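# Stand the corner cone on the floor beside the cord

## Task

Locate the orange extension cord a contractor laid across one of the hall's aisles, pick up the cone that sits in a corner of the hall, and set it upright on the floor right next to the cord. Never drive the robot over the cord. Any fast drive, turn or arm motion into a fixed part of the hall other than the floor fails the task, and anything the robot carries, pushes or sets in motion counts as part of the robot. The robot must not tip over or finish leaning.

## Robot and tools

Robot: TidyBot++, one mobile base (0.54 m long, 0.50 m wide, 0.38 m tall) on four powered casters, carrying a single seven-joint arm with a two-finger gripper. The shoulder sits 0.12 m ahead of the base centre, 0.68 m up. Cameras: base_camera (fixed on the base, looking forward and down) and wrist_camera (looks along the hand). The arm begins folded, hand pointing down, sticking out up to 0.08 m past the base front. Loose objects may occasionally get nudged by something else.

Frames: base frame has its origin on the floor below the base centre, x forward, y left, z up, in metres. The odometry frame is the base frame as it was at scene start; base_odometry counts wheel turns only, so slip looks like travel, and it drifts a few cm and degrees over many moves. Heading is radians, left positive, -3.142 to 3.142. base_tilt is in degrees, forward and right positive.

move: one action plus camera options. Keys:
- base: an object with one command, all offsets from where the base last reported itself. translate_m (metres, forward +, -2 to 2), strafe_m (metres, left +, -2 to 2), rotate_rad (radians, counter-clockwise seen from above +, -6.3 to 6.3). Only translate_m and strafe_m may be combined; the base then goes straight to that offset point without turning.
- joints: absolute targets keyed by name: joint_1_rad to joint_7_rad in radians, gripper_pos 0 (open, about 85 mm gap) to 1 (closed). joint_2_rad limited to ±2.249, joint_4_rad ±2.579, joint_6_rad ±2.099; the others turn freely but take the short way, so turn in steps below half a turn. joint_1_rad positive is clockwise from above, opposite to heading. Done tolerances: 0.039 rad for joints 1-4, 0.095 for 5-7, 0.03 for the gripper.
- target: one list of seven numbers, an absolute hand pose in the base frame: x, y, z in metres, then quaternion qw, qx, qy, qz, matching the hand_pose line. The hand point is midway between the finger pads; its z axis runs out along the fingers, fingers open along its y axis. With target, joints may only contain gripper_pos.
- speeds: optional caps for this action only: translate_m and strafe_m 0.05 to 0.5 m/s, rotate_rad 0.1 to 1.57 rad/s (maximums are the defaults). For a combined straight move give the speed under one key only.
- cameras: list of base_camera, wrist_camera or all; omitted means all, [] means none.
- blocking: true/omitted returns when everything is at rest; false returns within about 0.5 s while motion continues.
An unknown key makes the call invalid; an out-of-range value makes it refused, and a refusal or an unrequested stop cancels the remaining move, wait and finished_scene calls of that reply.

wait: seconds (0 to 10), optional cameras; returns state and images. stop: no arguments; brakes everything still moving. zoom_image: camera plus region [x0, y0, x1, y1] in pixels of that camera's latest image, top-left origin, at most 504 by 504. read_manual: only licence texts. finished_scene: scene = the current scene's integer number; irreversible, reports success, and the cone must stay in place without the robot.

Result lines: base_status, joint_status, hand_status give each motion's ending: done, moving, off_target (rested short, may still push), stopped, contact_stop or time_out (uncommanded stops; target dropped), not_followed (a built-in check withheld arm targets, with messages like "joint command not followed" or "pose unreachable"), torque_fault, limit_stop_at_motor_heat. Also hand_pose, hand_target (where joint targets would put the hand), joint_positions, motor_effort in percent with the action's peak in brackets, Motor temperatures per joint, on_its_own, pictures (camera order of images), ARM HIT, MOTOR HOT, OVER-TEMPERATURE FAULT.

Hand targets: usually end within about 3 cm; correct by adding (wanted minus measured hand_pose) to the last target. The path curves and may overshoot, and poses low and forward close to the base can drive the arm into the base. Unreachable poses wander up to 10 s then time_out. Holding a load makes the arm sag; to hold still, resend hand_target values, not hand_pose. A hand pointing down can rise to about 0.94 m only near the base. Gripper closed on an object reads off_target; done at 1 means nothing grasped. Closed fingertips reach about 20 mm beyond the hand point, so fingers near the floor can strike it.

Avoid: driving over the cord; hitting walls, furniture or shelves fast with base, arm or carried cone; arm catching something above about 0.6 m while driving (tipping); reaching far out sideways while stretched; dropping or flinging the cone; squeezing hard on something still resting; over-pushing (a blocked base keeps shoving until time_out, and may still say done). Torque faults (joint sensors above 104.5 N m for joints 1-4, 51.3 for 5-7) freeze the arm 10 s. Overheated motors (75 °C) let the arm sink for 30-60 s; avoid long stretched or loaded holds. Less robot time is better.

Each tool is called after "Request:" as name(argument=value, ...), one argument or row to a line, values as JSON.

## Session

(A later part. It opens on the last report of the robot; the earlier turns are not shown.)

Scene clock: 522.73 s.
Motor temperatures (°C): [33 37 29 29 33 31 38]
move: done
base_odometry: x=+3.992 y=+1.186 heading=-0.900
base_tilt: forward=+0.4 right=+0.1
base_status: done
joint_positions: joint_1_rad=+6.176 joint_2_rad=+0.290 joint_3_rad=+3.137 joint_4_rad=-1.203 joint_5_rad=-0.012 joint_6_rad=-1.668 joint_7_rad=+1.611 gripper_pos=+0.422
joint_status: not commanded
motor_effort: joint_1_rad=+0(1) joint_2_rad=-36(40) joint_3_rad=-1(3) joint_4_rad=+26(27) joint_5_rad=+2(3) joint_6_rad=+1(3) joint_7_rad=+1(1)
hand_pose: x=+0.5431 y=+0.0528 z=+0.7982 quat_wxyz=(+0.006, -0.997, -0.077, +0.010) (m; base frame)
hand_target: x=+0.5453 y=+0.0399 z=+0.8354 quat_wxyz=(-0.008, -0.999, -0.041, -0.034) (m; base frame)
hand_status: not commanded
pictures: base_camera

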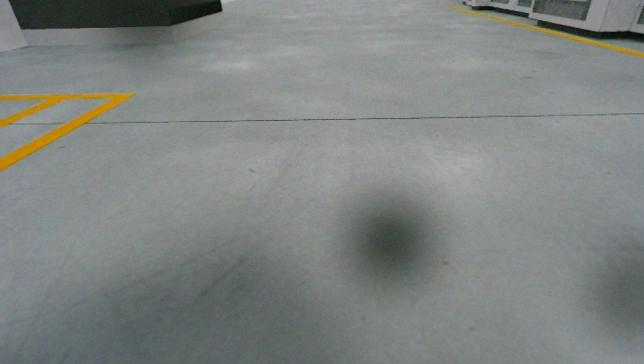

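Request:
move(
  base={"translate_m": 2.0},
  cameras=["base_camera"],
)

Request:
zoom_image(
  camera="base_camera",
  region=[120, 0, 522, 70],
)

Scene clock: 534.00 s.
Motor temperatures (°C): [33 37 29 29 33 31 38]
move: done
base_odometry: x=+5.238 y=-0.379 heading=-0.899
base_tilt: forward=+0.4 right=+0.1
base_status: done
joint_positions: joint_1_rad=+6.176 joint_2_rad=+0.289 joint_3_rad=+3.137 joint_4_rad=-1.202 joint_5_rad=-0.012 joint_6_rad=-1.668 joint_7_rad=+1.611 gripper_pos=+0.422
joint_status: not commanded
motor_effort: joint_1_rad=+0(1) joint_2_rad=-36(40) joint_3_rad=-1(3) joint_4_rad=+26(28) joint_5_rad=+2(3) joint_6_rad=+1(3) joint_7_rad=+0(1)
hand_pose: x=+0.5434 y=+0.0529 z=+0.7987 quat_wxyz=(+0.006, -0.997, -0.077, +0.009) (m; base frame)
hand_target: x=+0.5453 y=+0.0399 z=+0.8354 quat_wxyz=(-0.008, -0.999, -0.041, -0.034) (m; base frame)
hand_status: not commanded
pictures: base_camera

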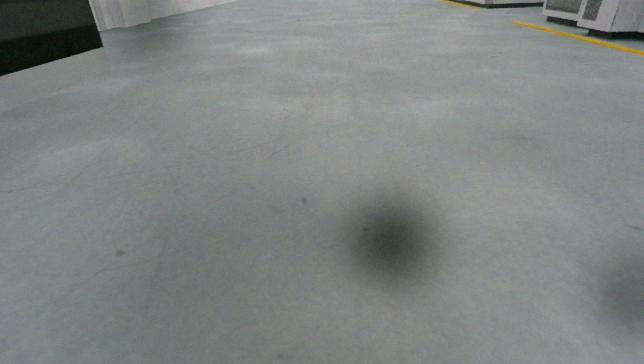

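Scaled by 1.254.

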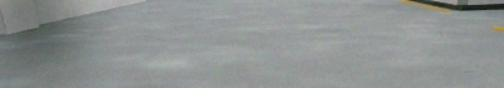

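Request:
zoom_image(
  camera="base_camera",
  region=[420, 0, 644, 70],
)

Request:
move(
  base={"translate_m": 2.0},
  cameras=["base_camera"],
)

Request:
zoom_image(
  camera="base_camera",
  region=[40, 0, 342, 70],
)

Request:
zoom_image(
  camera="base_camera",
  region=[342, 0, 644, 70],
)

Scaled by 2.250.

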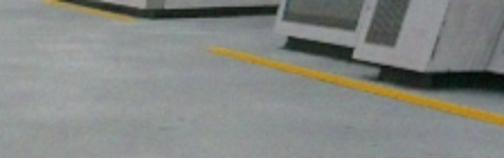

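Scene clock: 546.00 s.
Motor temperatures (°C): [33 37 29 29 33 31 38]
move: done
base_odometry: x=+6.486 y=-1.942 heading=-0.898
base_tilt: forward=+0.4 right=+0.1
base_status: done
joint_positions: joint_1_rad=+6.176 joint_2_rad=+0.289 joint_3_rad=+3.137 joint_4_rad=-1.202 joint_5_rad=-0.012 joint_6_rad=-1.669 joint_7_rad=+1.611 gripper_pos=+0.422
joint_status: not commanded
motor_effort: joint_1_rad=+0(1) joint_2_rad=-37(40) joint_3_rad=-1(3) joint_4_rad=+26(28) joint_5_rad=+2(2) joint_6_rad=+1(4) joint_7_rad=+0(1)
hand_pose: x=+0.5434 y=+0.0528 z=+0.7990 quat_wxyz=(+0.006, -0.997, -0.077, +0.009) (m; base frame)
hand_target: x=+0.5453 y=+0.0399 z=+0.8354 quat_wxyz=(-0.008, -0.999, -0.041, -0.034) (m; base frame)
hand_status: not commanded
pictures: base_camera

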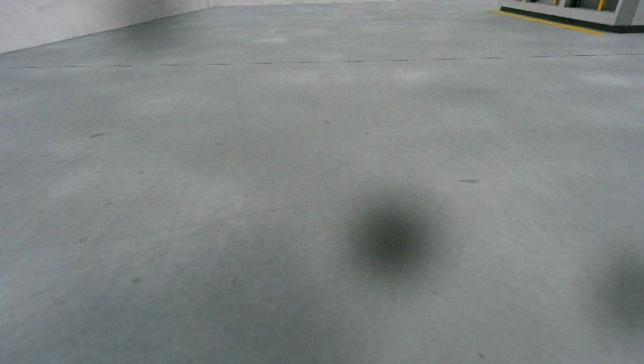

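Scaled by 1.669.

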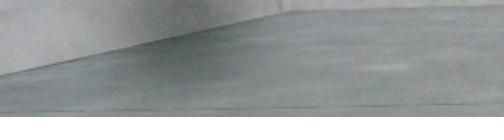

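Scaled by 1.669.

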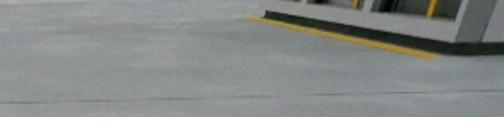

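Request:
move(
  base={"translate_m": 1.95},
  cameras=["base_camera"],
)

Request:
move(
  base={"rotate_rad": -1.571},
  speeds={"rotate_rad": 0.9},
  cameras=["base_camera", "wrist_camera"],
)

Request:
zoom_image(
  camera="base_camera",
  region=[140, 0, 502, 80],
)

Scene clock: 569.67 s.
Motor temperatures (°C): [33 37 29 30 33 31 38]
move: done
base_odometry: x=+7.704 y=-3.465 heading=-0.897
base_tilt: forward=+0.4 right=+0.1
base_status: done
joint_positions: joint_1_rad=+6.176 joint_2_rad=+0.289 joint_3_rad=+3.137 joint_4_rad=-1.202 joint_5_rad=-0.012 joint_6_rad=-1.669 joint_7_rad=+1.611 gripper_pos=+0.422
joint_status: not commanded
motor_effort: joint_1_rad=+0(1) joint_2_rad=-36(40) joint_3_rad=-2(3) joint_4_rad=+26(28) joint_5_rad=+1(3) joint_6_rad=+0(3) joint_7_rad=+1(1)
hand_pose: x=+0.5433 y=+0.0528 z=+0.7991 quat_wxyz=(+0.006, -0.997, -0.077, +0.009) (m; base frame)
hand_target: x=+0.5453 y=+0.0399 z=+0.8354 quat_wxyz=(-0.008, -0.999, -0.041, -0.034) (m; base frame)
hand_status: not commanded
pictures: base_camera

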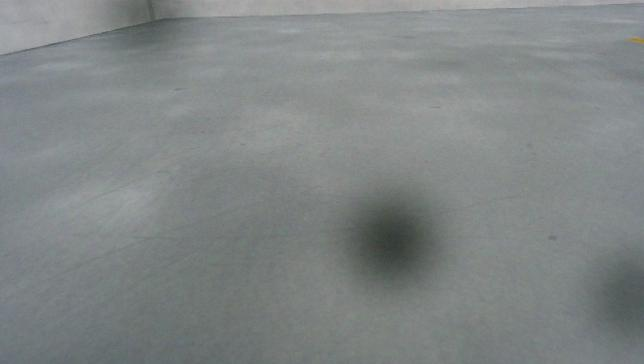

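Scene clock: 572.50 s.
Motor temperatures (°C): [33 37 29 30 33 31 38]
move: done
base_odometry: x=+7.704 y=-3.465 heading=-2.468
base_tilt: forward=+0.4 right=+0.1
base_status: done
joint_positions: joint_1_rad=+6.184 joint_2_rad=+0.289 joint_3_rad=+3.145 joint_4_rad=-1.202 joint_5_rad=-0.007 joint_6_rad=-1.669 joint_7_rad=+1.611 gripper_pos=+0.422
joint_status: not commanded
motor_effort: joint_1_rad=+0(4) joint_2_rad=-36(38) joint_3_rad=-2(5) joint_4_rad=+26(27) joint_5_rad=+1(6) joint_6_rad=+0(2) joint_7_rad=+0(1)
hand_pose: x=+0.5444 y=+0.0447 z=+0.7990 quat_wxyz=(+0.003, -0.998, -0.068, +0.009) (m; base frame)
hand_target: x=+0.5453 y=+0.0399 z=+0.8354 quat_wxyz=(-0.008, -0.999, -0.041, -0.034) (m; base frame)
hand_status: not commanded
pictures: base_camera, wrist_camera
camera_calibration:
wrist_camera: T_world_to_cam=[[0.153027, -0.986524, -0.057906, 0.00993368], [-0.987506, -0.154884, 0.0290437, 0.570737], [-0.0376211, 0.0527381, -0.997899, 0.948691], [0, 0, 0, 1]] pos_world=[0.597776, 0.0481656, 0.930697]

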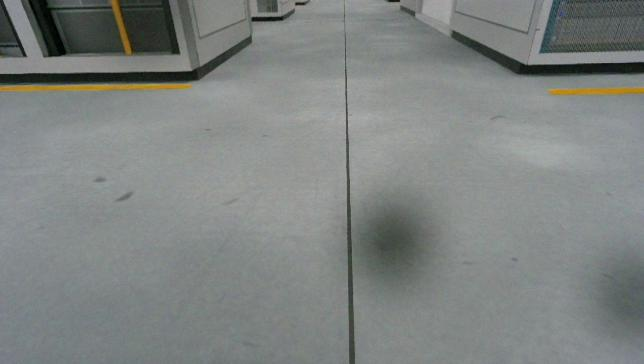

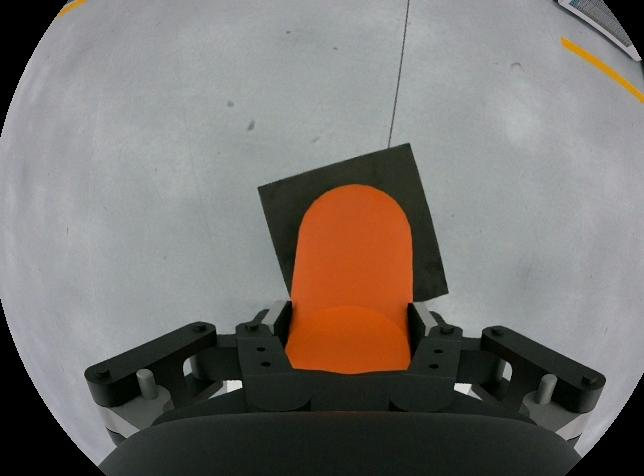

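Scaled by 1.392.

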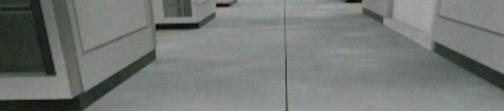

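Request:
zoom_image(
  camera="base_camera",
  region=[240, 0, 460, 60],
)

Scaled by 2.291.

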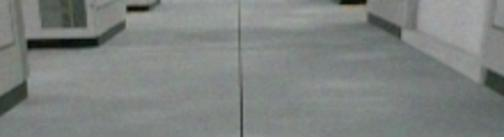

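Request:
move(
  base={"strafe_m": 2.0},
  cameras=["base_camera"],
)

Request:
move(
  base={"strafe_m": 1.5},
  cameras=["base_camera", "wrist_camera"],
)

Request:
zoom_image(
  camera="base_camera",
  region=[140, 0, 502, 80],
)

Scene clock: 614.93 s.
Motor temperatures (°C): [33 38 29 30 33 31 38]
move: done
base_odometry: x=+8.950 y=-5.030 heading=-2.468
base_tilt: forward=+0.4 right=+0.1
base_status: done
joint_positions: joint_1_rad=+6.178 joint_2_rad=+0.289 joint_3_rad=+3.141 joint_4_rad=-1.202 joint_5_rad=-0.007 joint_6_rad=-1.669 joint_7_rad=+1.611 gripper_pos=+0.422
joint_status: not commanded
motor_effort: joint_1_rad=+0(3) joint_2_rad=-36(37) joint_3_rad=-1(3) joint_4_rad=+26(26) joint_5_rad=+0(4) joint_6_rad=+1(1) joint_7_rad=+0(1)
hand_pose: x=+0.5439 y=+0.0488 z=+0.7991 quat_wxyz=(+0.004, -0.997, -0.073, +0.009) (m; base frame)
hand_target: x=+0.5453 y=+0.0399 z=+0.8354 quat_wxyz=(-0.008, -0.999, -0.041, -0.034) (m; base frame)
hand_status: not commanded
pictures: base_camera

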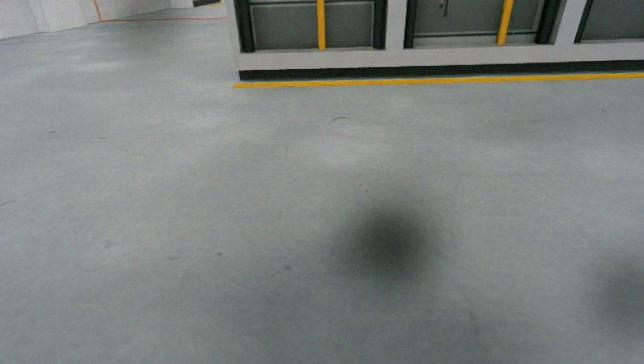

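Scene clock: 619.33 s.
Motor temperatures (°C): [33 38 29 30 33 31 38]
move: done
base_odometry: x=+9.886 y=-6.202 heading=-2.468
base_tilt: forward=+0.4 right=+0.1
base_status: done
joint_positions: joint_1_rad=+6.178 joint_2_rad=+0.289 joint_3_rad=+3.140 joint_4_rad=-1.202 joint_5_rad=-0.007 joint_6_rad=-1.669 joint_7_rad=+1.611 gripper_pos=+0.422
joint_status: not commanded
motor_effort: joint_1_rad=+0(3) joint_2_rad=-36(37) joint_3_rad=-1(4) joint_4_rad=+26(27) joint_5_rad=+2(5) joint_6_rad=+1(1) joint_7_rad=+0(1)
hand_pose: x=+0.5438 y=+0.0492 z=+0.7991 quat_wxyz=(+0.004, -0.997, -0.074, +0.009) (m; base frame)
hand_target: x=+0.5453 y=+0.0399 z=+0.8354 quat_wxyz=(-0.008, -0.999, -0.041, -0.034) (m; base frame)
hand_status: not commanded
pictures: base_camera, wrist_camera
camera_calibration:
wrist_camera: T_world_to_cam=[[0.16394, -0.984699, -0.0590867, 0.00938913], [-0.985725, -0.165849, 0.0289735, 0.570517], [-0.0383297, 0.0534933, -0.997832, 0.948746], [0, 0, 0, 1]] pos_world=[0.597199, 0.0531134, 0.930715]

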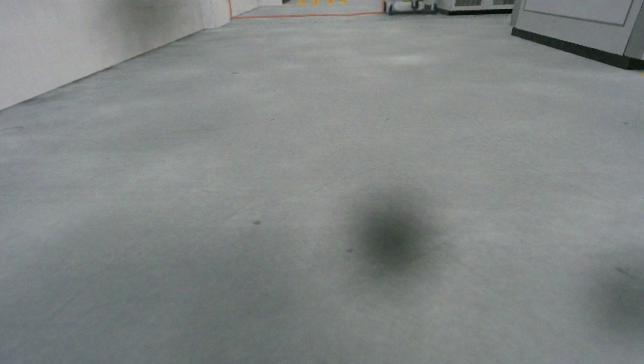

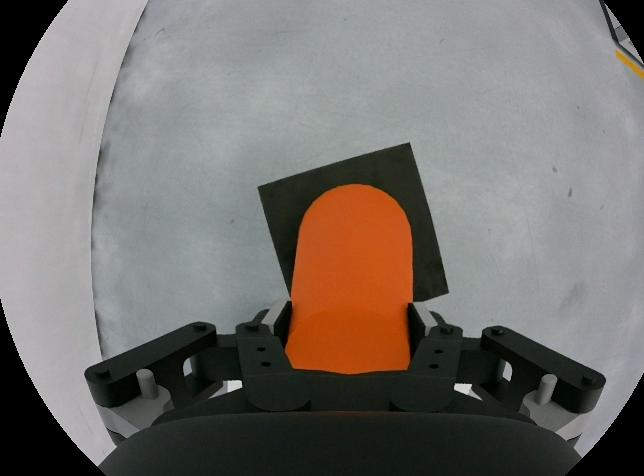

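Scaled by 1.392.

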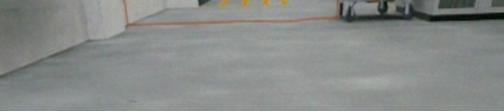

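Request:
move(
)

Scene clock: 642.67 s.
Motor temperatures (°C): [33 38 29 30 33 31 38]
base_odometry: x=+9.886 y=-6.202 heading=-2.468
base_tilt: forward=+0.3 right=+0.0
base_status: done
joint_positions: joint_1_rad=+6.178 joint_2_rad=+0.289 joint_3_rad=+3.140 joint_4_rad=-1.202 joint_5_rad=-0.007 joint_6_rad=-1.669 joint_7_rad=+1.611 gripper_pos=+0.422
joint_status: not commanded
motor_effort: joint_1_rad=+0(3) joint_2_rad=-36(37) joint_3_rad=-2(4) joint_4_rad=+26(27) joint_5_rad=+1(5) joint_6_rad=+1(1) joint_7_rad=+1(1)
hand_pose: x=+0.5438 y=+0.0492 z=+0.7991 quat_wxyz=(+0.004, -0.997, -0.074, +0.009) (m; base frame)
hand_target: x=+0.5453 y=+0.0399 z=+0.8354 quat_wxyz=(-0.008, -0.999, -0.041, -0.034) (m; base frame)
hand_status: not commanded
pictures: base_camera, wrist_camera
camera_calibration:
wrist_camera: T_world_to_cam=[[0.163939, -0.984699, -0.0590867, 0.00938909], [-0.985725, -0.165849, 0.0289738, 0.570516], [-0.0383299, 0.0534933, -0.997832, 0.948746], [0, 0, 0, 1]] pos_world=[0.597199, 0.0531134, 0.930715]

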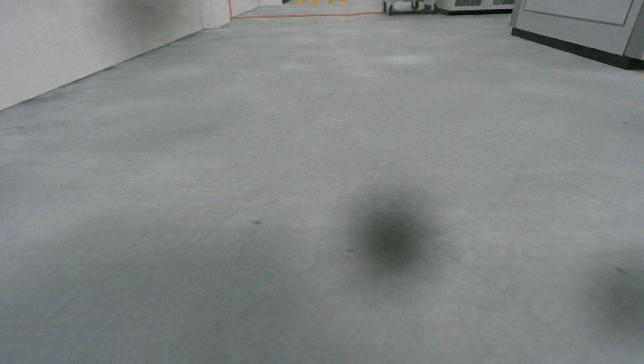

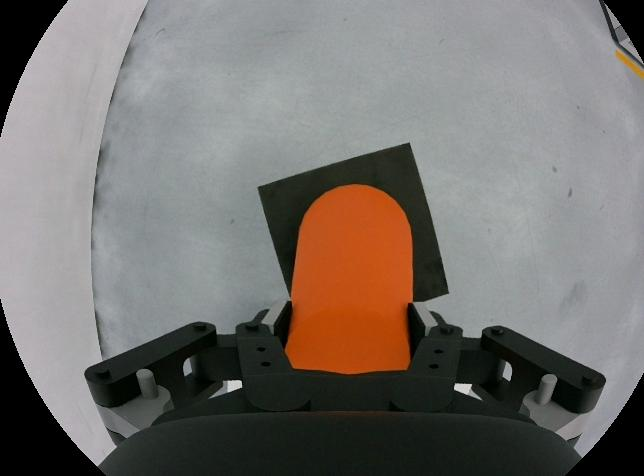

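Request:
zoom_image(
  camera="base_camera",
  region=[180, 0, 460, 80],
)

Scaled by 1.800.

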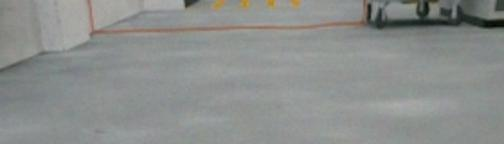

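Request:
move(
  base={"translate_m": 2.0},
  cameras=["base_camera"],
)

Request:
zoom_image(
  camera="base_camera",
  region=[100, 0, 520, 160],
)

Scene clock: 672.10 s.
Motor temperatures (°C): [32 38 29 30 33 31 38]
move: done
base_odometry: x=+8.324 y=-7.451 heading=-2.468
base_tilt: forward=+0.4 right=+0.1
base_status: done
joint_positions: joint_1_rad=+6.178 joint_2_rad=+0.289 joint_3_rad=+3.140 joint_4_rad=-1.202 joint_5_rad=-0.007 joint_6_rad=-1.669 joint_7_rad=+1.611 gripper_pos=+0.422
joint_status: not commanded
motor_effort: joint_1_rad=+0(1) joint_2_rad=-37(39) joint_3_rad=-1(2) joint_4_rad=+26(28) joint_5_rad=+2(3) joint_6_rad=+1(3) joint_7_rad=+1(1)
hand_pose: x=+0.5438 y=+0.0492 z=+0.7991 quat_wxyz=(+0.004, -0.997, -0.074, +0.009) (m; base frame)
hand_target: x=+0.5453 y=+0.0399 z=+0.8354 quat_wxyz=(-0.008, -0.999, -0.041, -0.034) (m; base frame)
hand_status: not commanded
pictures: base_camera

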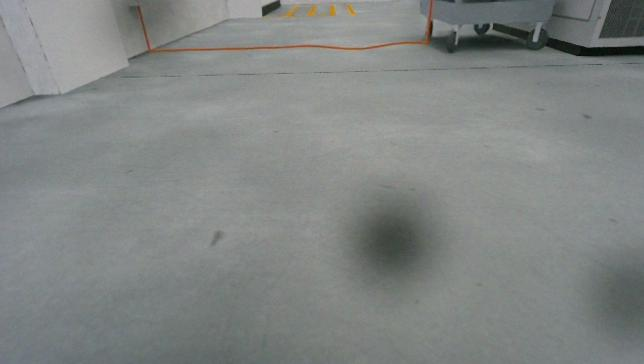

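Scaled by 1.200.

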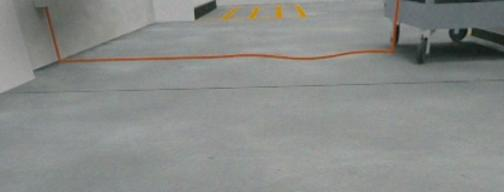

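Request:
move(
  base={"translate_m": 1.3},
  cameras=["base_camera"],
)

Request:
zoom_image(
  camera="base_camera",
  region=[140, 60, 560, 240],
)

Scene clock: 696.03 s.
Motor temperatures (°C): [32 38 29 30 33 31 38]
move: done
base_odometry: x=+7.309 y=-8.263 heading=-2.467
base_tilt: forward=+0.4 right=+0.1
base_status: done
joint_positions: joint_1_rad=+6.178 joint_2_rad=+0.288 joint_3_rad=+3.140 joint_4_rad=-1.201 joint_5_rad=-0.007 joint_6_rad=-1.668 joint_7_rad=+1.611 gripper_pos=+0.422
joint_status: not commanded
motor_effort: joint_1_rad=+0(1) joint_2_rad=-36(40) joint_3_rad=-1(3) joint_4_rad=+27(28) joint_5_rad=+2(3) joint_6_rad=+2(3) joint_7_rad=+0(1)
hand_pose: x=+0.5441 y=+0.0492 z=+0.7994 quat_wxyz=(+0.004, -0.997, -0.074, +0.008) (m; base frame)
hand_target: x=+0.5453 y=+0.0399 z=+0.8354 quat_wxyz=(-0.008, -0.999, -0.041, -0.034) (m; base frame)
hand_status: not commanded
pictures: base_camera

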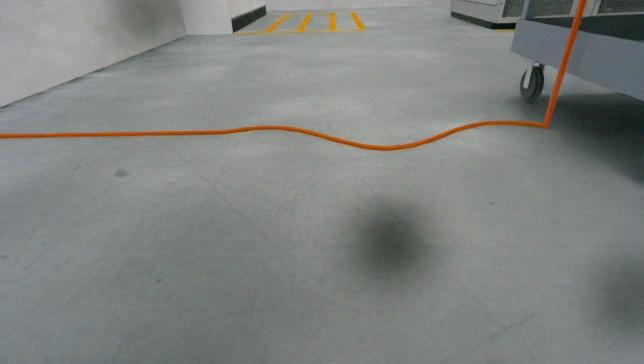

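Scaled by 1.200.

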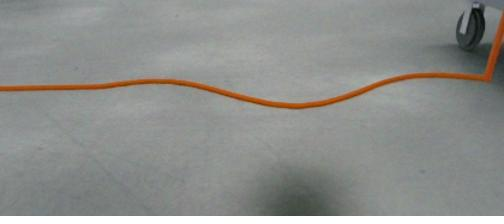

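Request:
move(
  base={"translate_m": 0.2, "strafe_m": 0.3},
  speeds={"translate_m": 0.35},
  joints={"joint_1_rad": 6.18, "joint_2_rad": 0.32, "joint_3_rad": 3.14, "joint_4_rad": -1.60, "joint_5_rad": 0.02, "joint_6_rad": -1.16, "joint_7_rad": 1.55},
)

Scene clock: 721.30 s.
Motor temperatures (°C): [32 38 29 30 33 31 38]
move: off_target
base_odometry: x=+7.339 y=-8.622 heading=-2.467
base_tilt: forward=+0.3 right=+0.1
base_status: done
joint_positions: joint_1_rad=+6.177 joint_2_rad=+0.362 joint_3_rad=+3.139 joint_4_rad=-1.619 joint_5_rad=-0.007 joint_6_rad=-1.194 joint_7_rad=+1.611 gripper_pos=+0.422
joint_status: joint_2_rad off_target (ended at +0.362, target +0.320); the others done
motor_effort: joint_1_rad=+0(3) joint_2_rad=-38(40) joint_3_rad=-2(4) joint_4_rad=+24(27) joint_5_rad=+2(4) joint_6_rad=+0(2) joint_7_rad=+0(1)
hand_pose: x=+0.5431 y=+0.0496 z=+0.6387 quat_wxyz=(+0.003, -0.997, -0.073, +0.017) (m; base frame)
hand_target: x=+0.5639 y=+0.0424 z=+0.6630 quat_wxyz=(-0.007, -0.998, -0.046, -0.031) (m; base frame)
hand_status: not commanded
pictures: base_camera, wrist_camera
camera_calibration:
wrist_camera: T_world_to_cam=[[0.160978, -0.985142, -0.0598414, 0.00256268], [-0.985493, -0.163746, 0.0446154, 0.564366], [-0.0537513, 0.0517912, -0.99721, 0.796797], [0, 0, 0, 1]] pos_world=[0.598595, 0.0536701, 0.769548]

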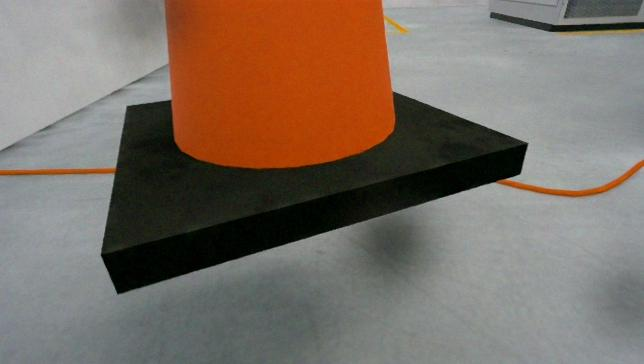

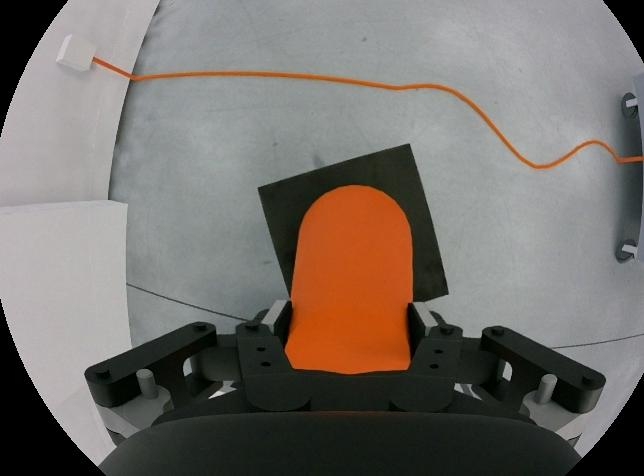

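Request:
move(
  base={"translate_m": 0.1},
  speeds={"translate_m": 0.2},
  joints={"joint_1_rad": 6.18, "joint_2_rad": 0.477, "joint_3_rad": 3.14, "joint_4_rad": -1.793, "joint_5_rad": 0.02, "joint_6_rad": -0.784, "joint_7_rad": 1.55},
)

Scene clock: 750.43 s.
Motor temperatures (°C): [32 38 29 29 33 31 38]
move: off_target
base_odometry: x=+7.261 y=-8.685 heading=-2.467
base_tilt: forward=+0.4 right=+0.1
base_status: done
joint_positions: joint_1_rad=+6.177 joint_2_rad=+0.530 joint_3_rad=+3.139 joint_4_rad=-1.812 joint_5_rad=-0.007 joint_6_rad=-0.809 joint_7_rad=+1.611 gripper_pos=+0.422
joint_status: joint_2_rad off_target (ended at +0.530, target +0.477); the others done
motor_effort: joint_1_rad=+0(2) joint_2_rad=-40(46) joint_3_rad=-1(3) joint_4_rad=+18(25) joint_5_rad=+2(3) joint_6_rad=+0(3) joint_7_rad=+1(1)
hand_pose: x=+0.5513 y=+0.0501 z=+0.5144 quat_wxyz=(+0.003, -0.997, -0.072, +0.005) (m; base frame)
hand_target: x=+0.5778 y=+0.0452 z=+0.5432 quat_wxyz=(-0.004, -0.998, -0.049, -0.044) (m; base frame)
hand_status: not commanded
pictures: base_camera, wrist_camera
camera_calibration:
wrist_camera: T_world_to_cam=[[0.159895, -0.985463, -0.0574129, -0.00632322], [-0.986687, -0.161303, 0.020762, 0.590865], [-0.0297211, 0.0533288, -0.998135, 0.66031], [0, 0, 0, 1]] pos_world=[0.603635, 0.0538633, 0.646448]

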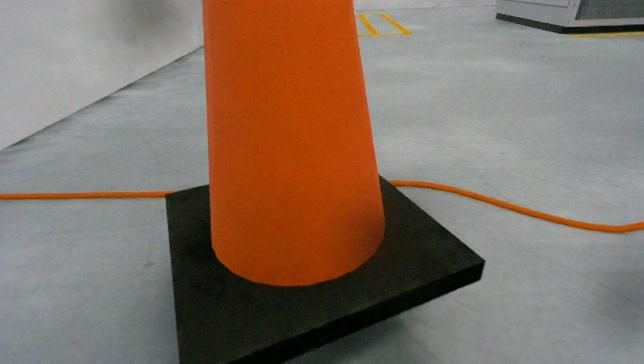

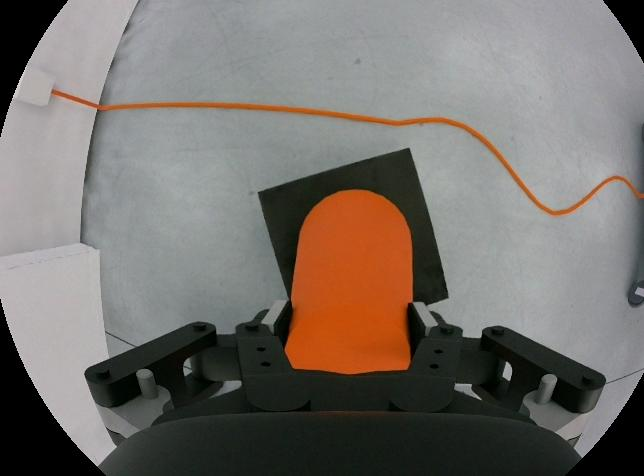

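Request:
move(
  base={"translate_m": 0.03},
  speeds={"translate_m": 0.1},
  joints={"joint_1_rad": 6.18, "joint_2_rad": 0.592, "joint_3_rad": 3.14, "joint_4_rad": -1.849, "joint_5_rad": 0.02, "joint_6_rad": -0.619, "joint_7_rad": 1.55},
)

Scene clock: 824.90 s.
Motor temperatures (°C): [32 39 29 29 33 31 38]
move: off_target
base_odometry: x=+7.238 y=-8.704 heading=-2.467
base_tilt: forward=+0.3 right=+0.1
base_status: done
joint_positions: joint_1_rad=+6.177 joint_2_rad=+0.642 joint_3_rad=+3.139 joint_4_rad=-1.864 joint_5_rad=-0.007 joint_6_rad=-0.646 joint_7_rad=+1.611 gripper_pos=+0.422
joint_status: joint_2_rad off_target (ended at +0.642, target +0.592); the others done
motor_effort: joint_1_rad=+0(2) joint_2_rad=-40(46) joint_3_rad=-2(3) joint_4_rad=+16(21) joint_5_rad=+1(3) joint_6_rad=+0(3) joint_7_rad=+1(1)
hand_pose: x=+0.5518 y=+0.0500 z=+0.4548 quat_wxyz=(+0.003, -0.997, -0.071, +0.005) (m; base frame)
hand_target: x=+0.5795 y=+0.0462 z=+0.4804 quat_wxyz=(-0.003, -0.998, -0.050, -0.041) (m; base frame)
hand_status: not commanded
pictures: base_camera, wrist_camera
camera_calibration:
wrist_camera: T_world_to_cam=[[0.158982, -0.985649, -0.0567541, -0.0097665], [-0.986842, -0.160363, 0.020643, 0.59267], [-0.029448, 0.0527254, -0.998175, 0.600793], [0, 0, 0, 1]] pos_world=[0.604116, 0.053739, 0.586908]

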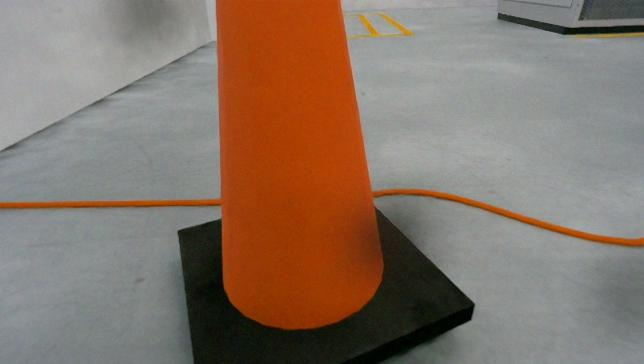

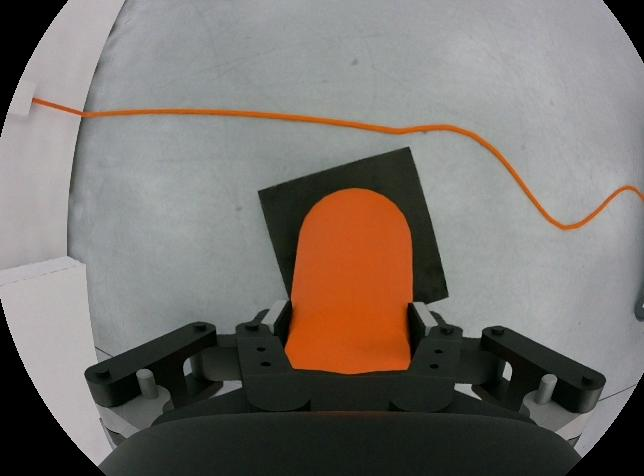

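Request:
move(
  joints={"joint_1_rad": 6.18, "joint_2_rad": 0.642, "joint_3_rad": 3.14, "joint_4_rad": -1.866, "joint_5_rad": 0.02, "joint_6_rad": -0.552, "joint_7_rad": 1.55},
  cameras=["base_camera"],
)

Scene clock: 836.23 s.
Motor temperatures (°C): [32 39 29 29 33 31 38]
move: done
base_odometry: x=+7.238 y=-8.704 heading=-2.467
base_tilt: forward=+0.4 right=+0.1
base_status: not commanded
joint_positions: joint_1_rad=+6.177 joint_2_rad=+0.680 joint_3_rad=+3.139 joint_4_rad=-1.875 joint_5_rad=-0.007 joint_6_rad=-0.589 joint_7_rad=+1.611 gripper_pos=+0.422
joint_status: all done
motor_effort: joint_1_rad=+0(1) joint_2_rad=-42(44) joint_3_rad=-1(3) joint_4_rad=+15(17) joint_5_rad=+1(3) joint_6_rad=+1(2) joint_7_rad=+0(1)
hand_pose: x=+0.5538 y=+0.0501 z=+0.4357 quat_wxyz=(+0.003, -0.997, -0.071, +0.001) (m; base frame)
hand_target: x=+0.5801 y=+0.0466 z=+0.4552 quat_wxyz=(-0.003, -0.998, -0.050, -0.041) (m; base frame)
hand_status: not commanded
pictures: base_camera

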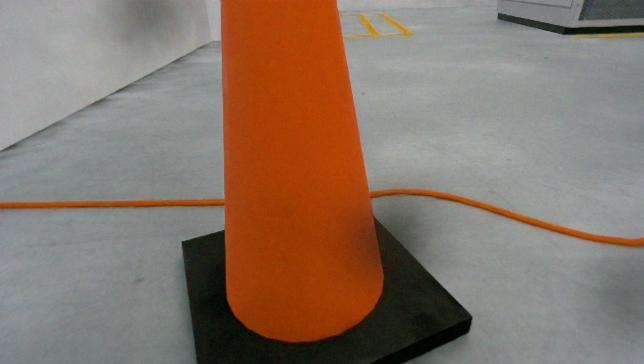

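Request:
move(
  joints={"joint_1_rad": 6.18, "joint_2_rad": 0.672, "joint_3_rad": 3.14, "joint_4_rad": -1.874, "joint_5_rad": 0.02, "joint_6_rad": -0.514, "joint_7_rad": 1.55},
)

Scene clock: 840.67 s.
Motor temperatures (°C): [32 39 29 29 33 31 38]
move: done
base_odometry: x=+7.238 y=-8.704 heading=-2.467
base_tilt: forward=+0.4 right=+0.1
base_status: not commanded
joint_positions: joint_1_rad=+6.180 joint_2_rad=+0.681 joint_3_rad=+3.140 joint_4_rad=-1.876 joint_5_rad=-0.007 joint_6_rad=-0.574 joint_7_rad=+1.611 gripper_pos=+0.422
joint_status: all done
motor_effort: joint_1_rad=-1(3) joint_2_rad=-35(42) joint_3_rad=-2(4) joint_4_rad=+15(16) joint_5_rad=+2(2) joint_6_rad=+4(4) joint_7_rad=+0(1)
hand_pose: x=+0.5582 y=+0.0489 z=+0.4354 quat_wxyz=(+0.003, -0.998, -0.069, -0.005) (m; base frame)
hand_target: x=+0.5803 y=+0.0469 z=+0.4406 quat_wxyz=(-0.002, -0.998, -0.050, -0.041) (m; base frame)
hand_status: not commanded
pictures: base_camera, wrist_camera
camera_calibration:
wrist_camera: T_world_to_cam=[[0.156327, -0.986191, -0.0546818, -0.0123812], [-0.987666, -0.156578, 0.000313417, 0.608338], [-0.00887107, 0.0539584, -0.998504, 0.570296], [0, 0, 0, 1]] pos_world=[0.607829, 0.05227, 0.568575]

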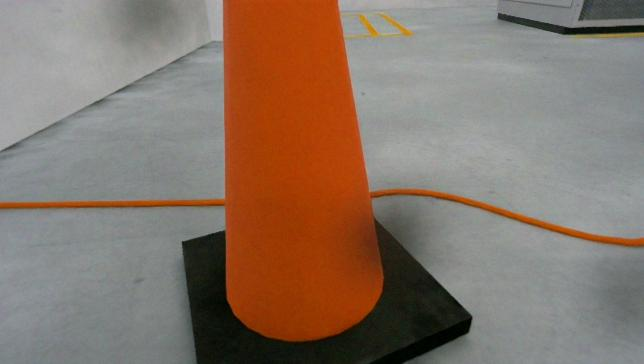

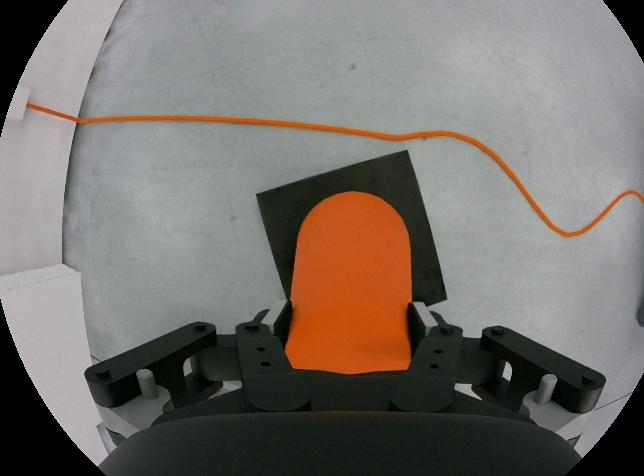

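Request:
move(
  joints={"joint_1_rad": 6.18, "joint_2_rad": 0.69, "joint_3_rad": 3.14, "joint_4_rad": -1.878, "joint_5_rad": 0.02, "joint_6_rad": -0.58, "joint_7_rad": 1.55},
)

Scene clock: 848.00 s.
Motor temperatures (°C): [32 39 29 29 33 31 38]
move: done
base_odometry: x=+7.238 y=-8.704 heading=-2.467
base_tilt: forward=+0.3 right=+0.1
base_status: not commanded
joint_positions: joint_1_rad=+6.181 joint_2_rad=+0.684 joint_3_rad=+3.140 joint_4_rad=-1.877 joint_5_rad=-0.007 joint_6_rad=-0.590 joint_7_rad=+1.611 gripper_pos=+0.422
joint_status: all done
motor_effort: joint_1_rad=-2(3) joint_2_rad=-31(36) joint_3_rad=-3(4) joint_4_rad=+11(16) joint_5_rad=+2(2) joint_6_rad=+2(4) joint_7_rad=+0(1)
hand_pose: x=+0.5521 y=+0.0476 z=+0.4340 quat_wxyz=(+0.002, -0.998, -0.069, +0.004) (m; base frame)
hand_target: x=+0.5532 y=+0.0437 z=+0.4310 quat_wxyz=(-0.005, -0.999, -0.050, +0.003) (m; base frame)
hand_status: not commanded
pictures: base_camera, wrist_camera
camera_calibration:
wrist_camera: T_world_to_cam=[[0.153982, -0.986498, -0.0557757, -0.0109115], [-0.987663, -0.1553, 0.0200965, 0.593402], [-0.0284872, 0.0519931, -0.998241, 0.5797], [0, 0, 0, 1]] pos_world=[0.604275, 0.051251, 0.566146]

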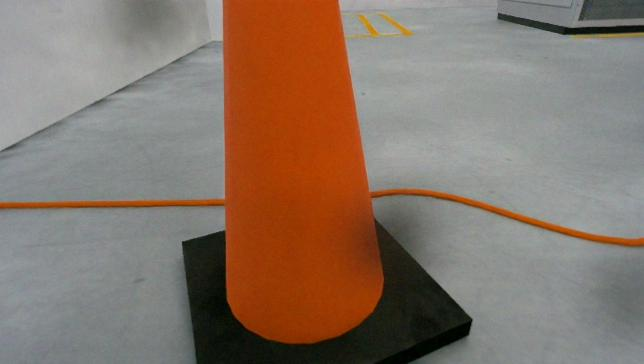

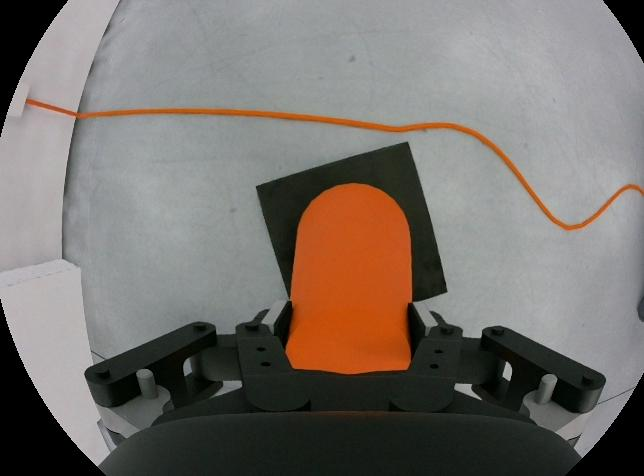

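Request:
move(
  joints={"gripper_pos": 0},
)

Scene clock: 851.83 s.
Motor temperatures (°C): [32 39 29 29 33 31 38]
move: done
base_odometry: x=+7.238 y=-8.704 heading=-2.467
base_tilt: forward=+0.4 right=+0.1
base_status: not commanded
joint_positions: joint_1_rad=+6.181 joint_2_rad=+0.689 joint_3_rad=+3.140 joint_4_rad=-1.877 joint_5_rad=-0.007 joint_6_rad=-0.590 joint_7_rad=+1.611 gripper_pos=+0.000
joint_status: all done
motor_effort: joint_1_rad=+0(3) joint_2_rad=-32(38) joint_3_rad=-2(5) joint_4_rad=+11(13) joint_5_rad=+1(3) joint_6_rad=+1(2) joint_7_rad=+0(1)
hand_pose: x=+0.5507 y=+0.0474 z=+0.4316 quat_wxyz=(+0.002, -0.998, -0.068, +0.007) (m; base frame)
hand_target: x=+0.5532 y=+0.0437 z=+0.4310 quat_wxyz=(-0.005, -0.999, -0.050, +0.003) (m; base frame)
hand_status: not commanded
pictures: base_camera, wrist_camera
camera_calibration:
wrist_camera: T_world_to_cam=[[0.153497, -0.986566, -0.0559046, -0.0107654], [-0.987566, -0.155105, 0.0256223, 0.589609], [-0.0339492, 0.0512766, -0.998107, 0.580251], [0, 0, 0, 1]] pos_world=[0.603629, 0.051077, 0.563444]

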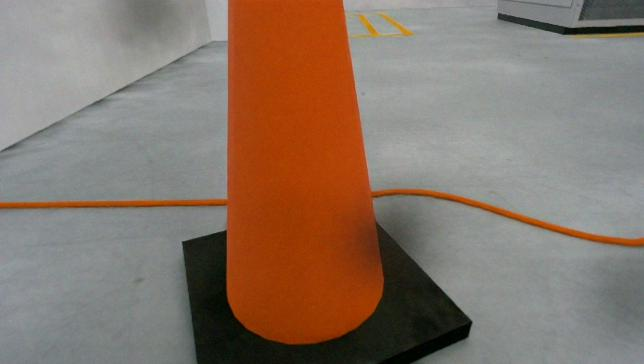

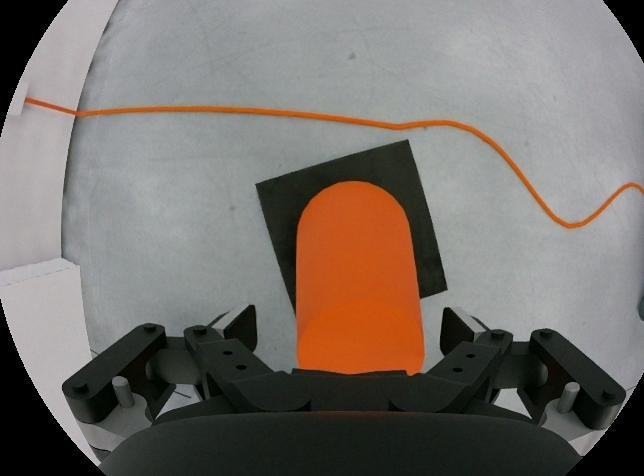

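Request:
move(
  joints={"joint_1_rad": 6.18, "joint_2_rad": 0.55, "joint_3_rad": 3.14, "joint_4_rad": -1.81, "joint_5_rad": 0.02, "joint_6_rad": -0.78, "joint_7_rad": 1.55},
  cameras=["wrist_camera"],
)

Request:
move(
  joints={"joint_1_rad": 6.18, "joint_2_rad": 0.37, "joint_3_rad": 3.14, "joint_4_rad": -1.64, "joint_5_rad": 0.02, "joint_6_rad": -1.13, "joint_7_rad": 1.55},
)

Scene clock: 859.27 s.
Motor temperatures (°C): [32 39 29 29 33 31 38]
move: done
base_odometry: x=+7.238 y=-8.704 heading=-2.467
base_tilt: forward=+0.3 right=+0.0
base_status: not commanded
joint_positions: joint_1_rad=+6.181 joint_2_rad=+0.554 joint_3_rad=+3.140 joint_4_rad=-1.824 joint_5_rad=-0.007 joint_6_rad=-0.733 joint_7_rad=+1.611 gripper_pos=+0.000
joint_status: all done
motor_effort: joint_1_rad=+0(1) joint_2_rad=-31(35) joint_3_rad=-2(2) joint_4_rad=+14(14) joint_5_rad=+2(3) joint_6_rad=+2(2) joint_7_rad=+1(1)
hand_pose: x=+0.5647 y=+0.0490 z=+0.5015 quat_wxyz=(+0.003, -0.998, -0.069, -0.015) (m; base frame)
hand_target: x=+0.5588 y=+0.0432 z=+0.5061 quat_wxyz=(-0.007, -0.999, -0.049, -0.001) (m; base frame)
hand_status: not commanded
pictures: wrist_camera
camera_calibration:
wrist_camera: T_world_to_cam=[[0.156671, -0.986163, -0.054183, -0.010043], [-0.98759, -0.155819, -0.0196383, 0.624689], [0.0109238, 0.0565874, -0.998338, 0.624895], [0, 0, 0, 1]] pos_world=[0.611684, 0.0520733, 0.63558]

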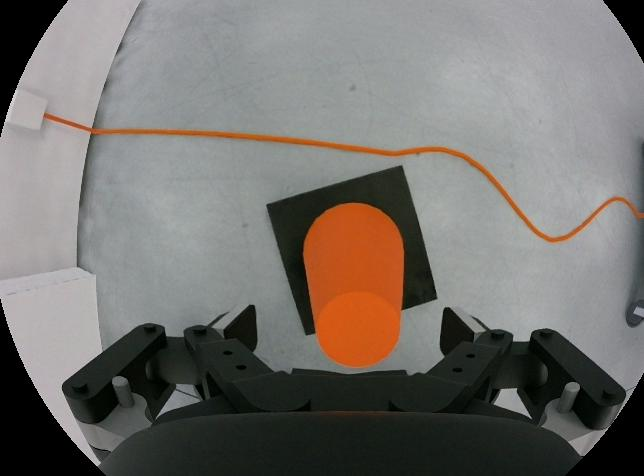

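Scene clock: 860.77 s.
Motor temperatures (°C): [32 39 29 29 33 31 38]
move: done
base_odometry: x=+7.238 y=-8.704 heading=-2.467
base_tilt: forward=+0.4 right=+0.1
base_status: not commanded
joint_positions: joint_1_rad=+6.181 joint_2_rad=+0.370 joint_3_rad=+3.140 joint_4_rad=-1.653 joint_5_rad=-0.007 joint_6_rad=-1.081 joint_7_rad=+1.611 gripper_pos=+0.000
joint_status: all done
motor_effort: joint_1_rad=+0(1) joint_2_rad=-27(34) joint_3_rad=-1(3) joint_4_rad=+17(18) joint_5_rad=+1(4) joint_6_rad=+2(2) joint_7_rad=+0(1)
hand_pose: x=+0.5630 y=+0.0493 z=+0.6259 quat_wxyz=(+0.004, -0.997, -0.070, -0.019) (m; base frame)
hand_target: x=+0.5542 y=+0.0414 z=+0.6292 quat_wxyz=(-0.009, -0.999, -0.046, -0.001) (m; base frame)
hand_status: not commanded
pictures: base_camera, wrist_camera
camera_calibration:
wrist_camera: T_world_to_cam=[[0.159143, -0.985718, -0.0550777, -0.00362578], [-0.9871, -0.15788, -0.0265983, 0.629617], [0.0175227, 0.0586002, -0.998128, 0.745159], [0, 0, 0, 1]] pos_world=[0.609014, 0.0521637, 0.760311]

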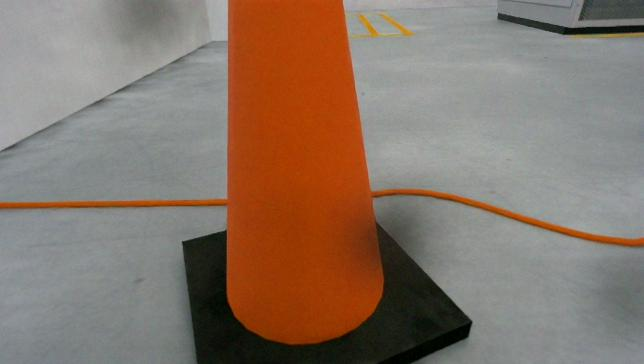

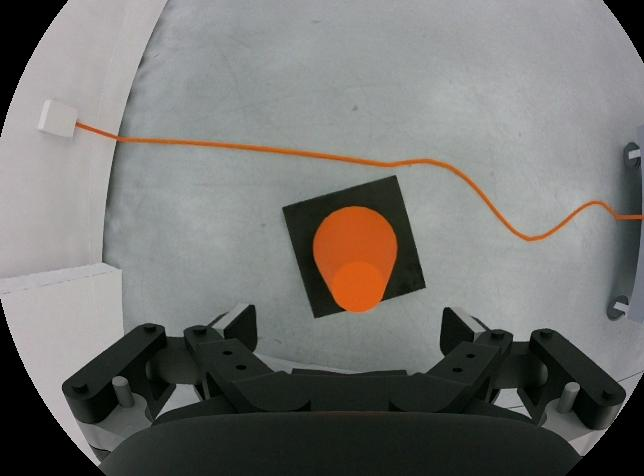

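Request:
move(
  base={"translate_m": -0.6},
)

Scene clock: 867.27 s.
Motor temperatures (°C): [32 39 29 29 33 31 38]
move: done
base_odometry: x=+7.707 y=-8.329 heading=-2.467
base_tilt: forward=+0.3 right=+0.1
base_status: done
joint_positions: joint_1_rad=+6.181 joint_2_rad=+0.369 joint_3_rad=+3.141 joint_4_rad=-1.652 joint_5_rad=-0.007 joint_6_rad=-1.090 joint_7_rad=+1.611 gripper_pos=+0.000
joint_status: not commanded
motor_effort: joint_1_rad=+0(4) joint_2_rad=-27(31) joint_3_rad=-1(4) joint_4_rad=+17(18) joint_5_rad=+1(3) joint_6_rad=+1(3) joint_7_rad=+0(2)
hand_pose: x=+0.5607 y=+0.0490 z=+0.6264 quat_wxyz=(+0.004, -0.997, -0.070, -0.015) (m; base frame)
hand_target: x=+0.5542 y=+0.0414 z=+0.6292 quat_wxyz=(-0.009, -0.999, -0.046, -0.001) (m; base frame)
hand_status: not commanded
pictures: base_camera, wrist_camera
camera_calibration:
wrist_camera: T_world_to_cam=[[0.158584, -0.985786, -0.0554737, -0.00299063], [-0.987293, -0.157743, -0.0192491, 0.622808], [0.0102249, 0.0578214, -0.998275, 0.749964], [0, 0, 0, 1]] pos_world=[0.6077, 0.0519315, 0.760493]

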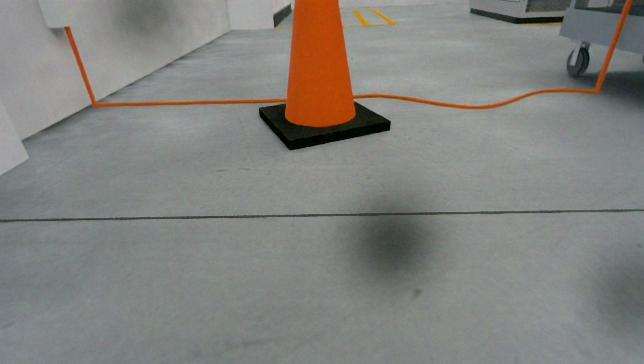

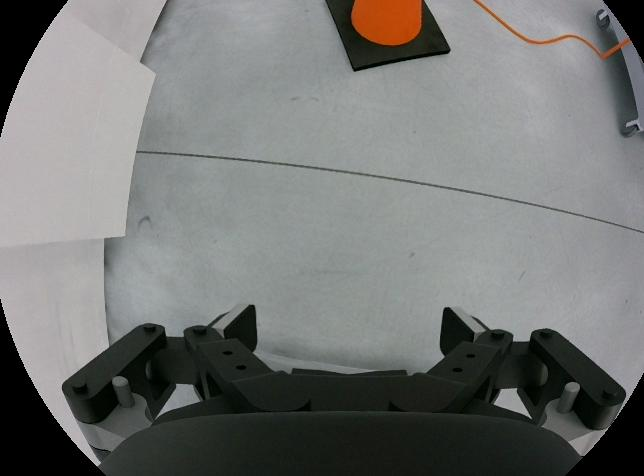

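Request:
finished_scene(
  scene=2,
)

The scene is finished: the task was done.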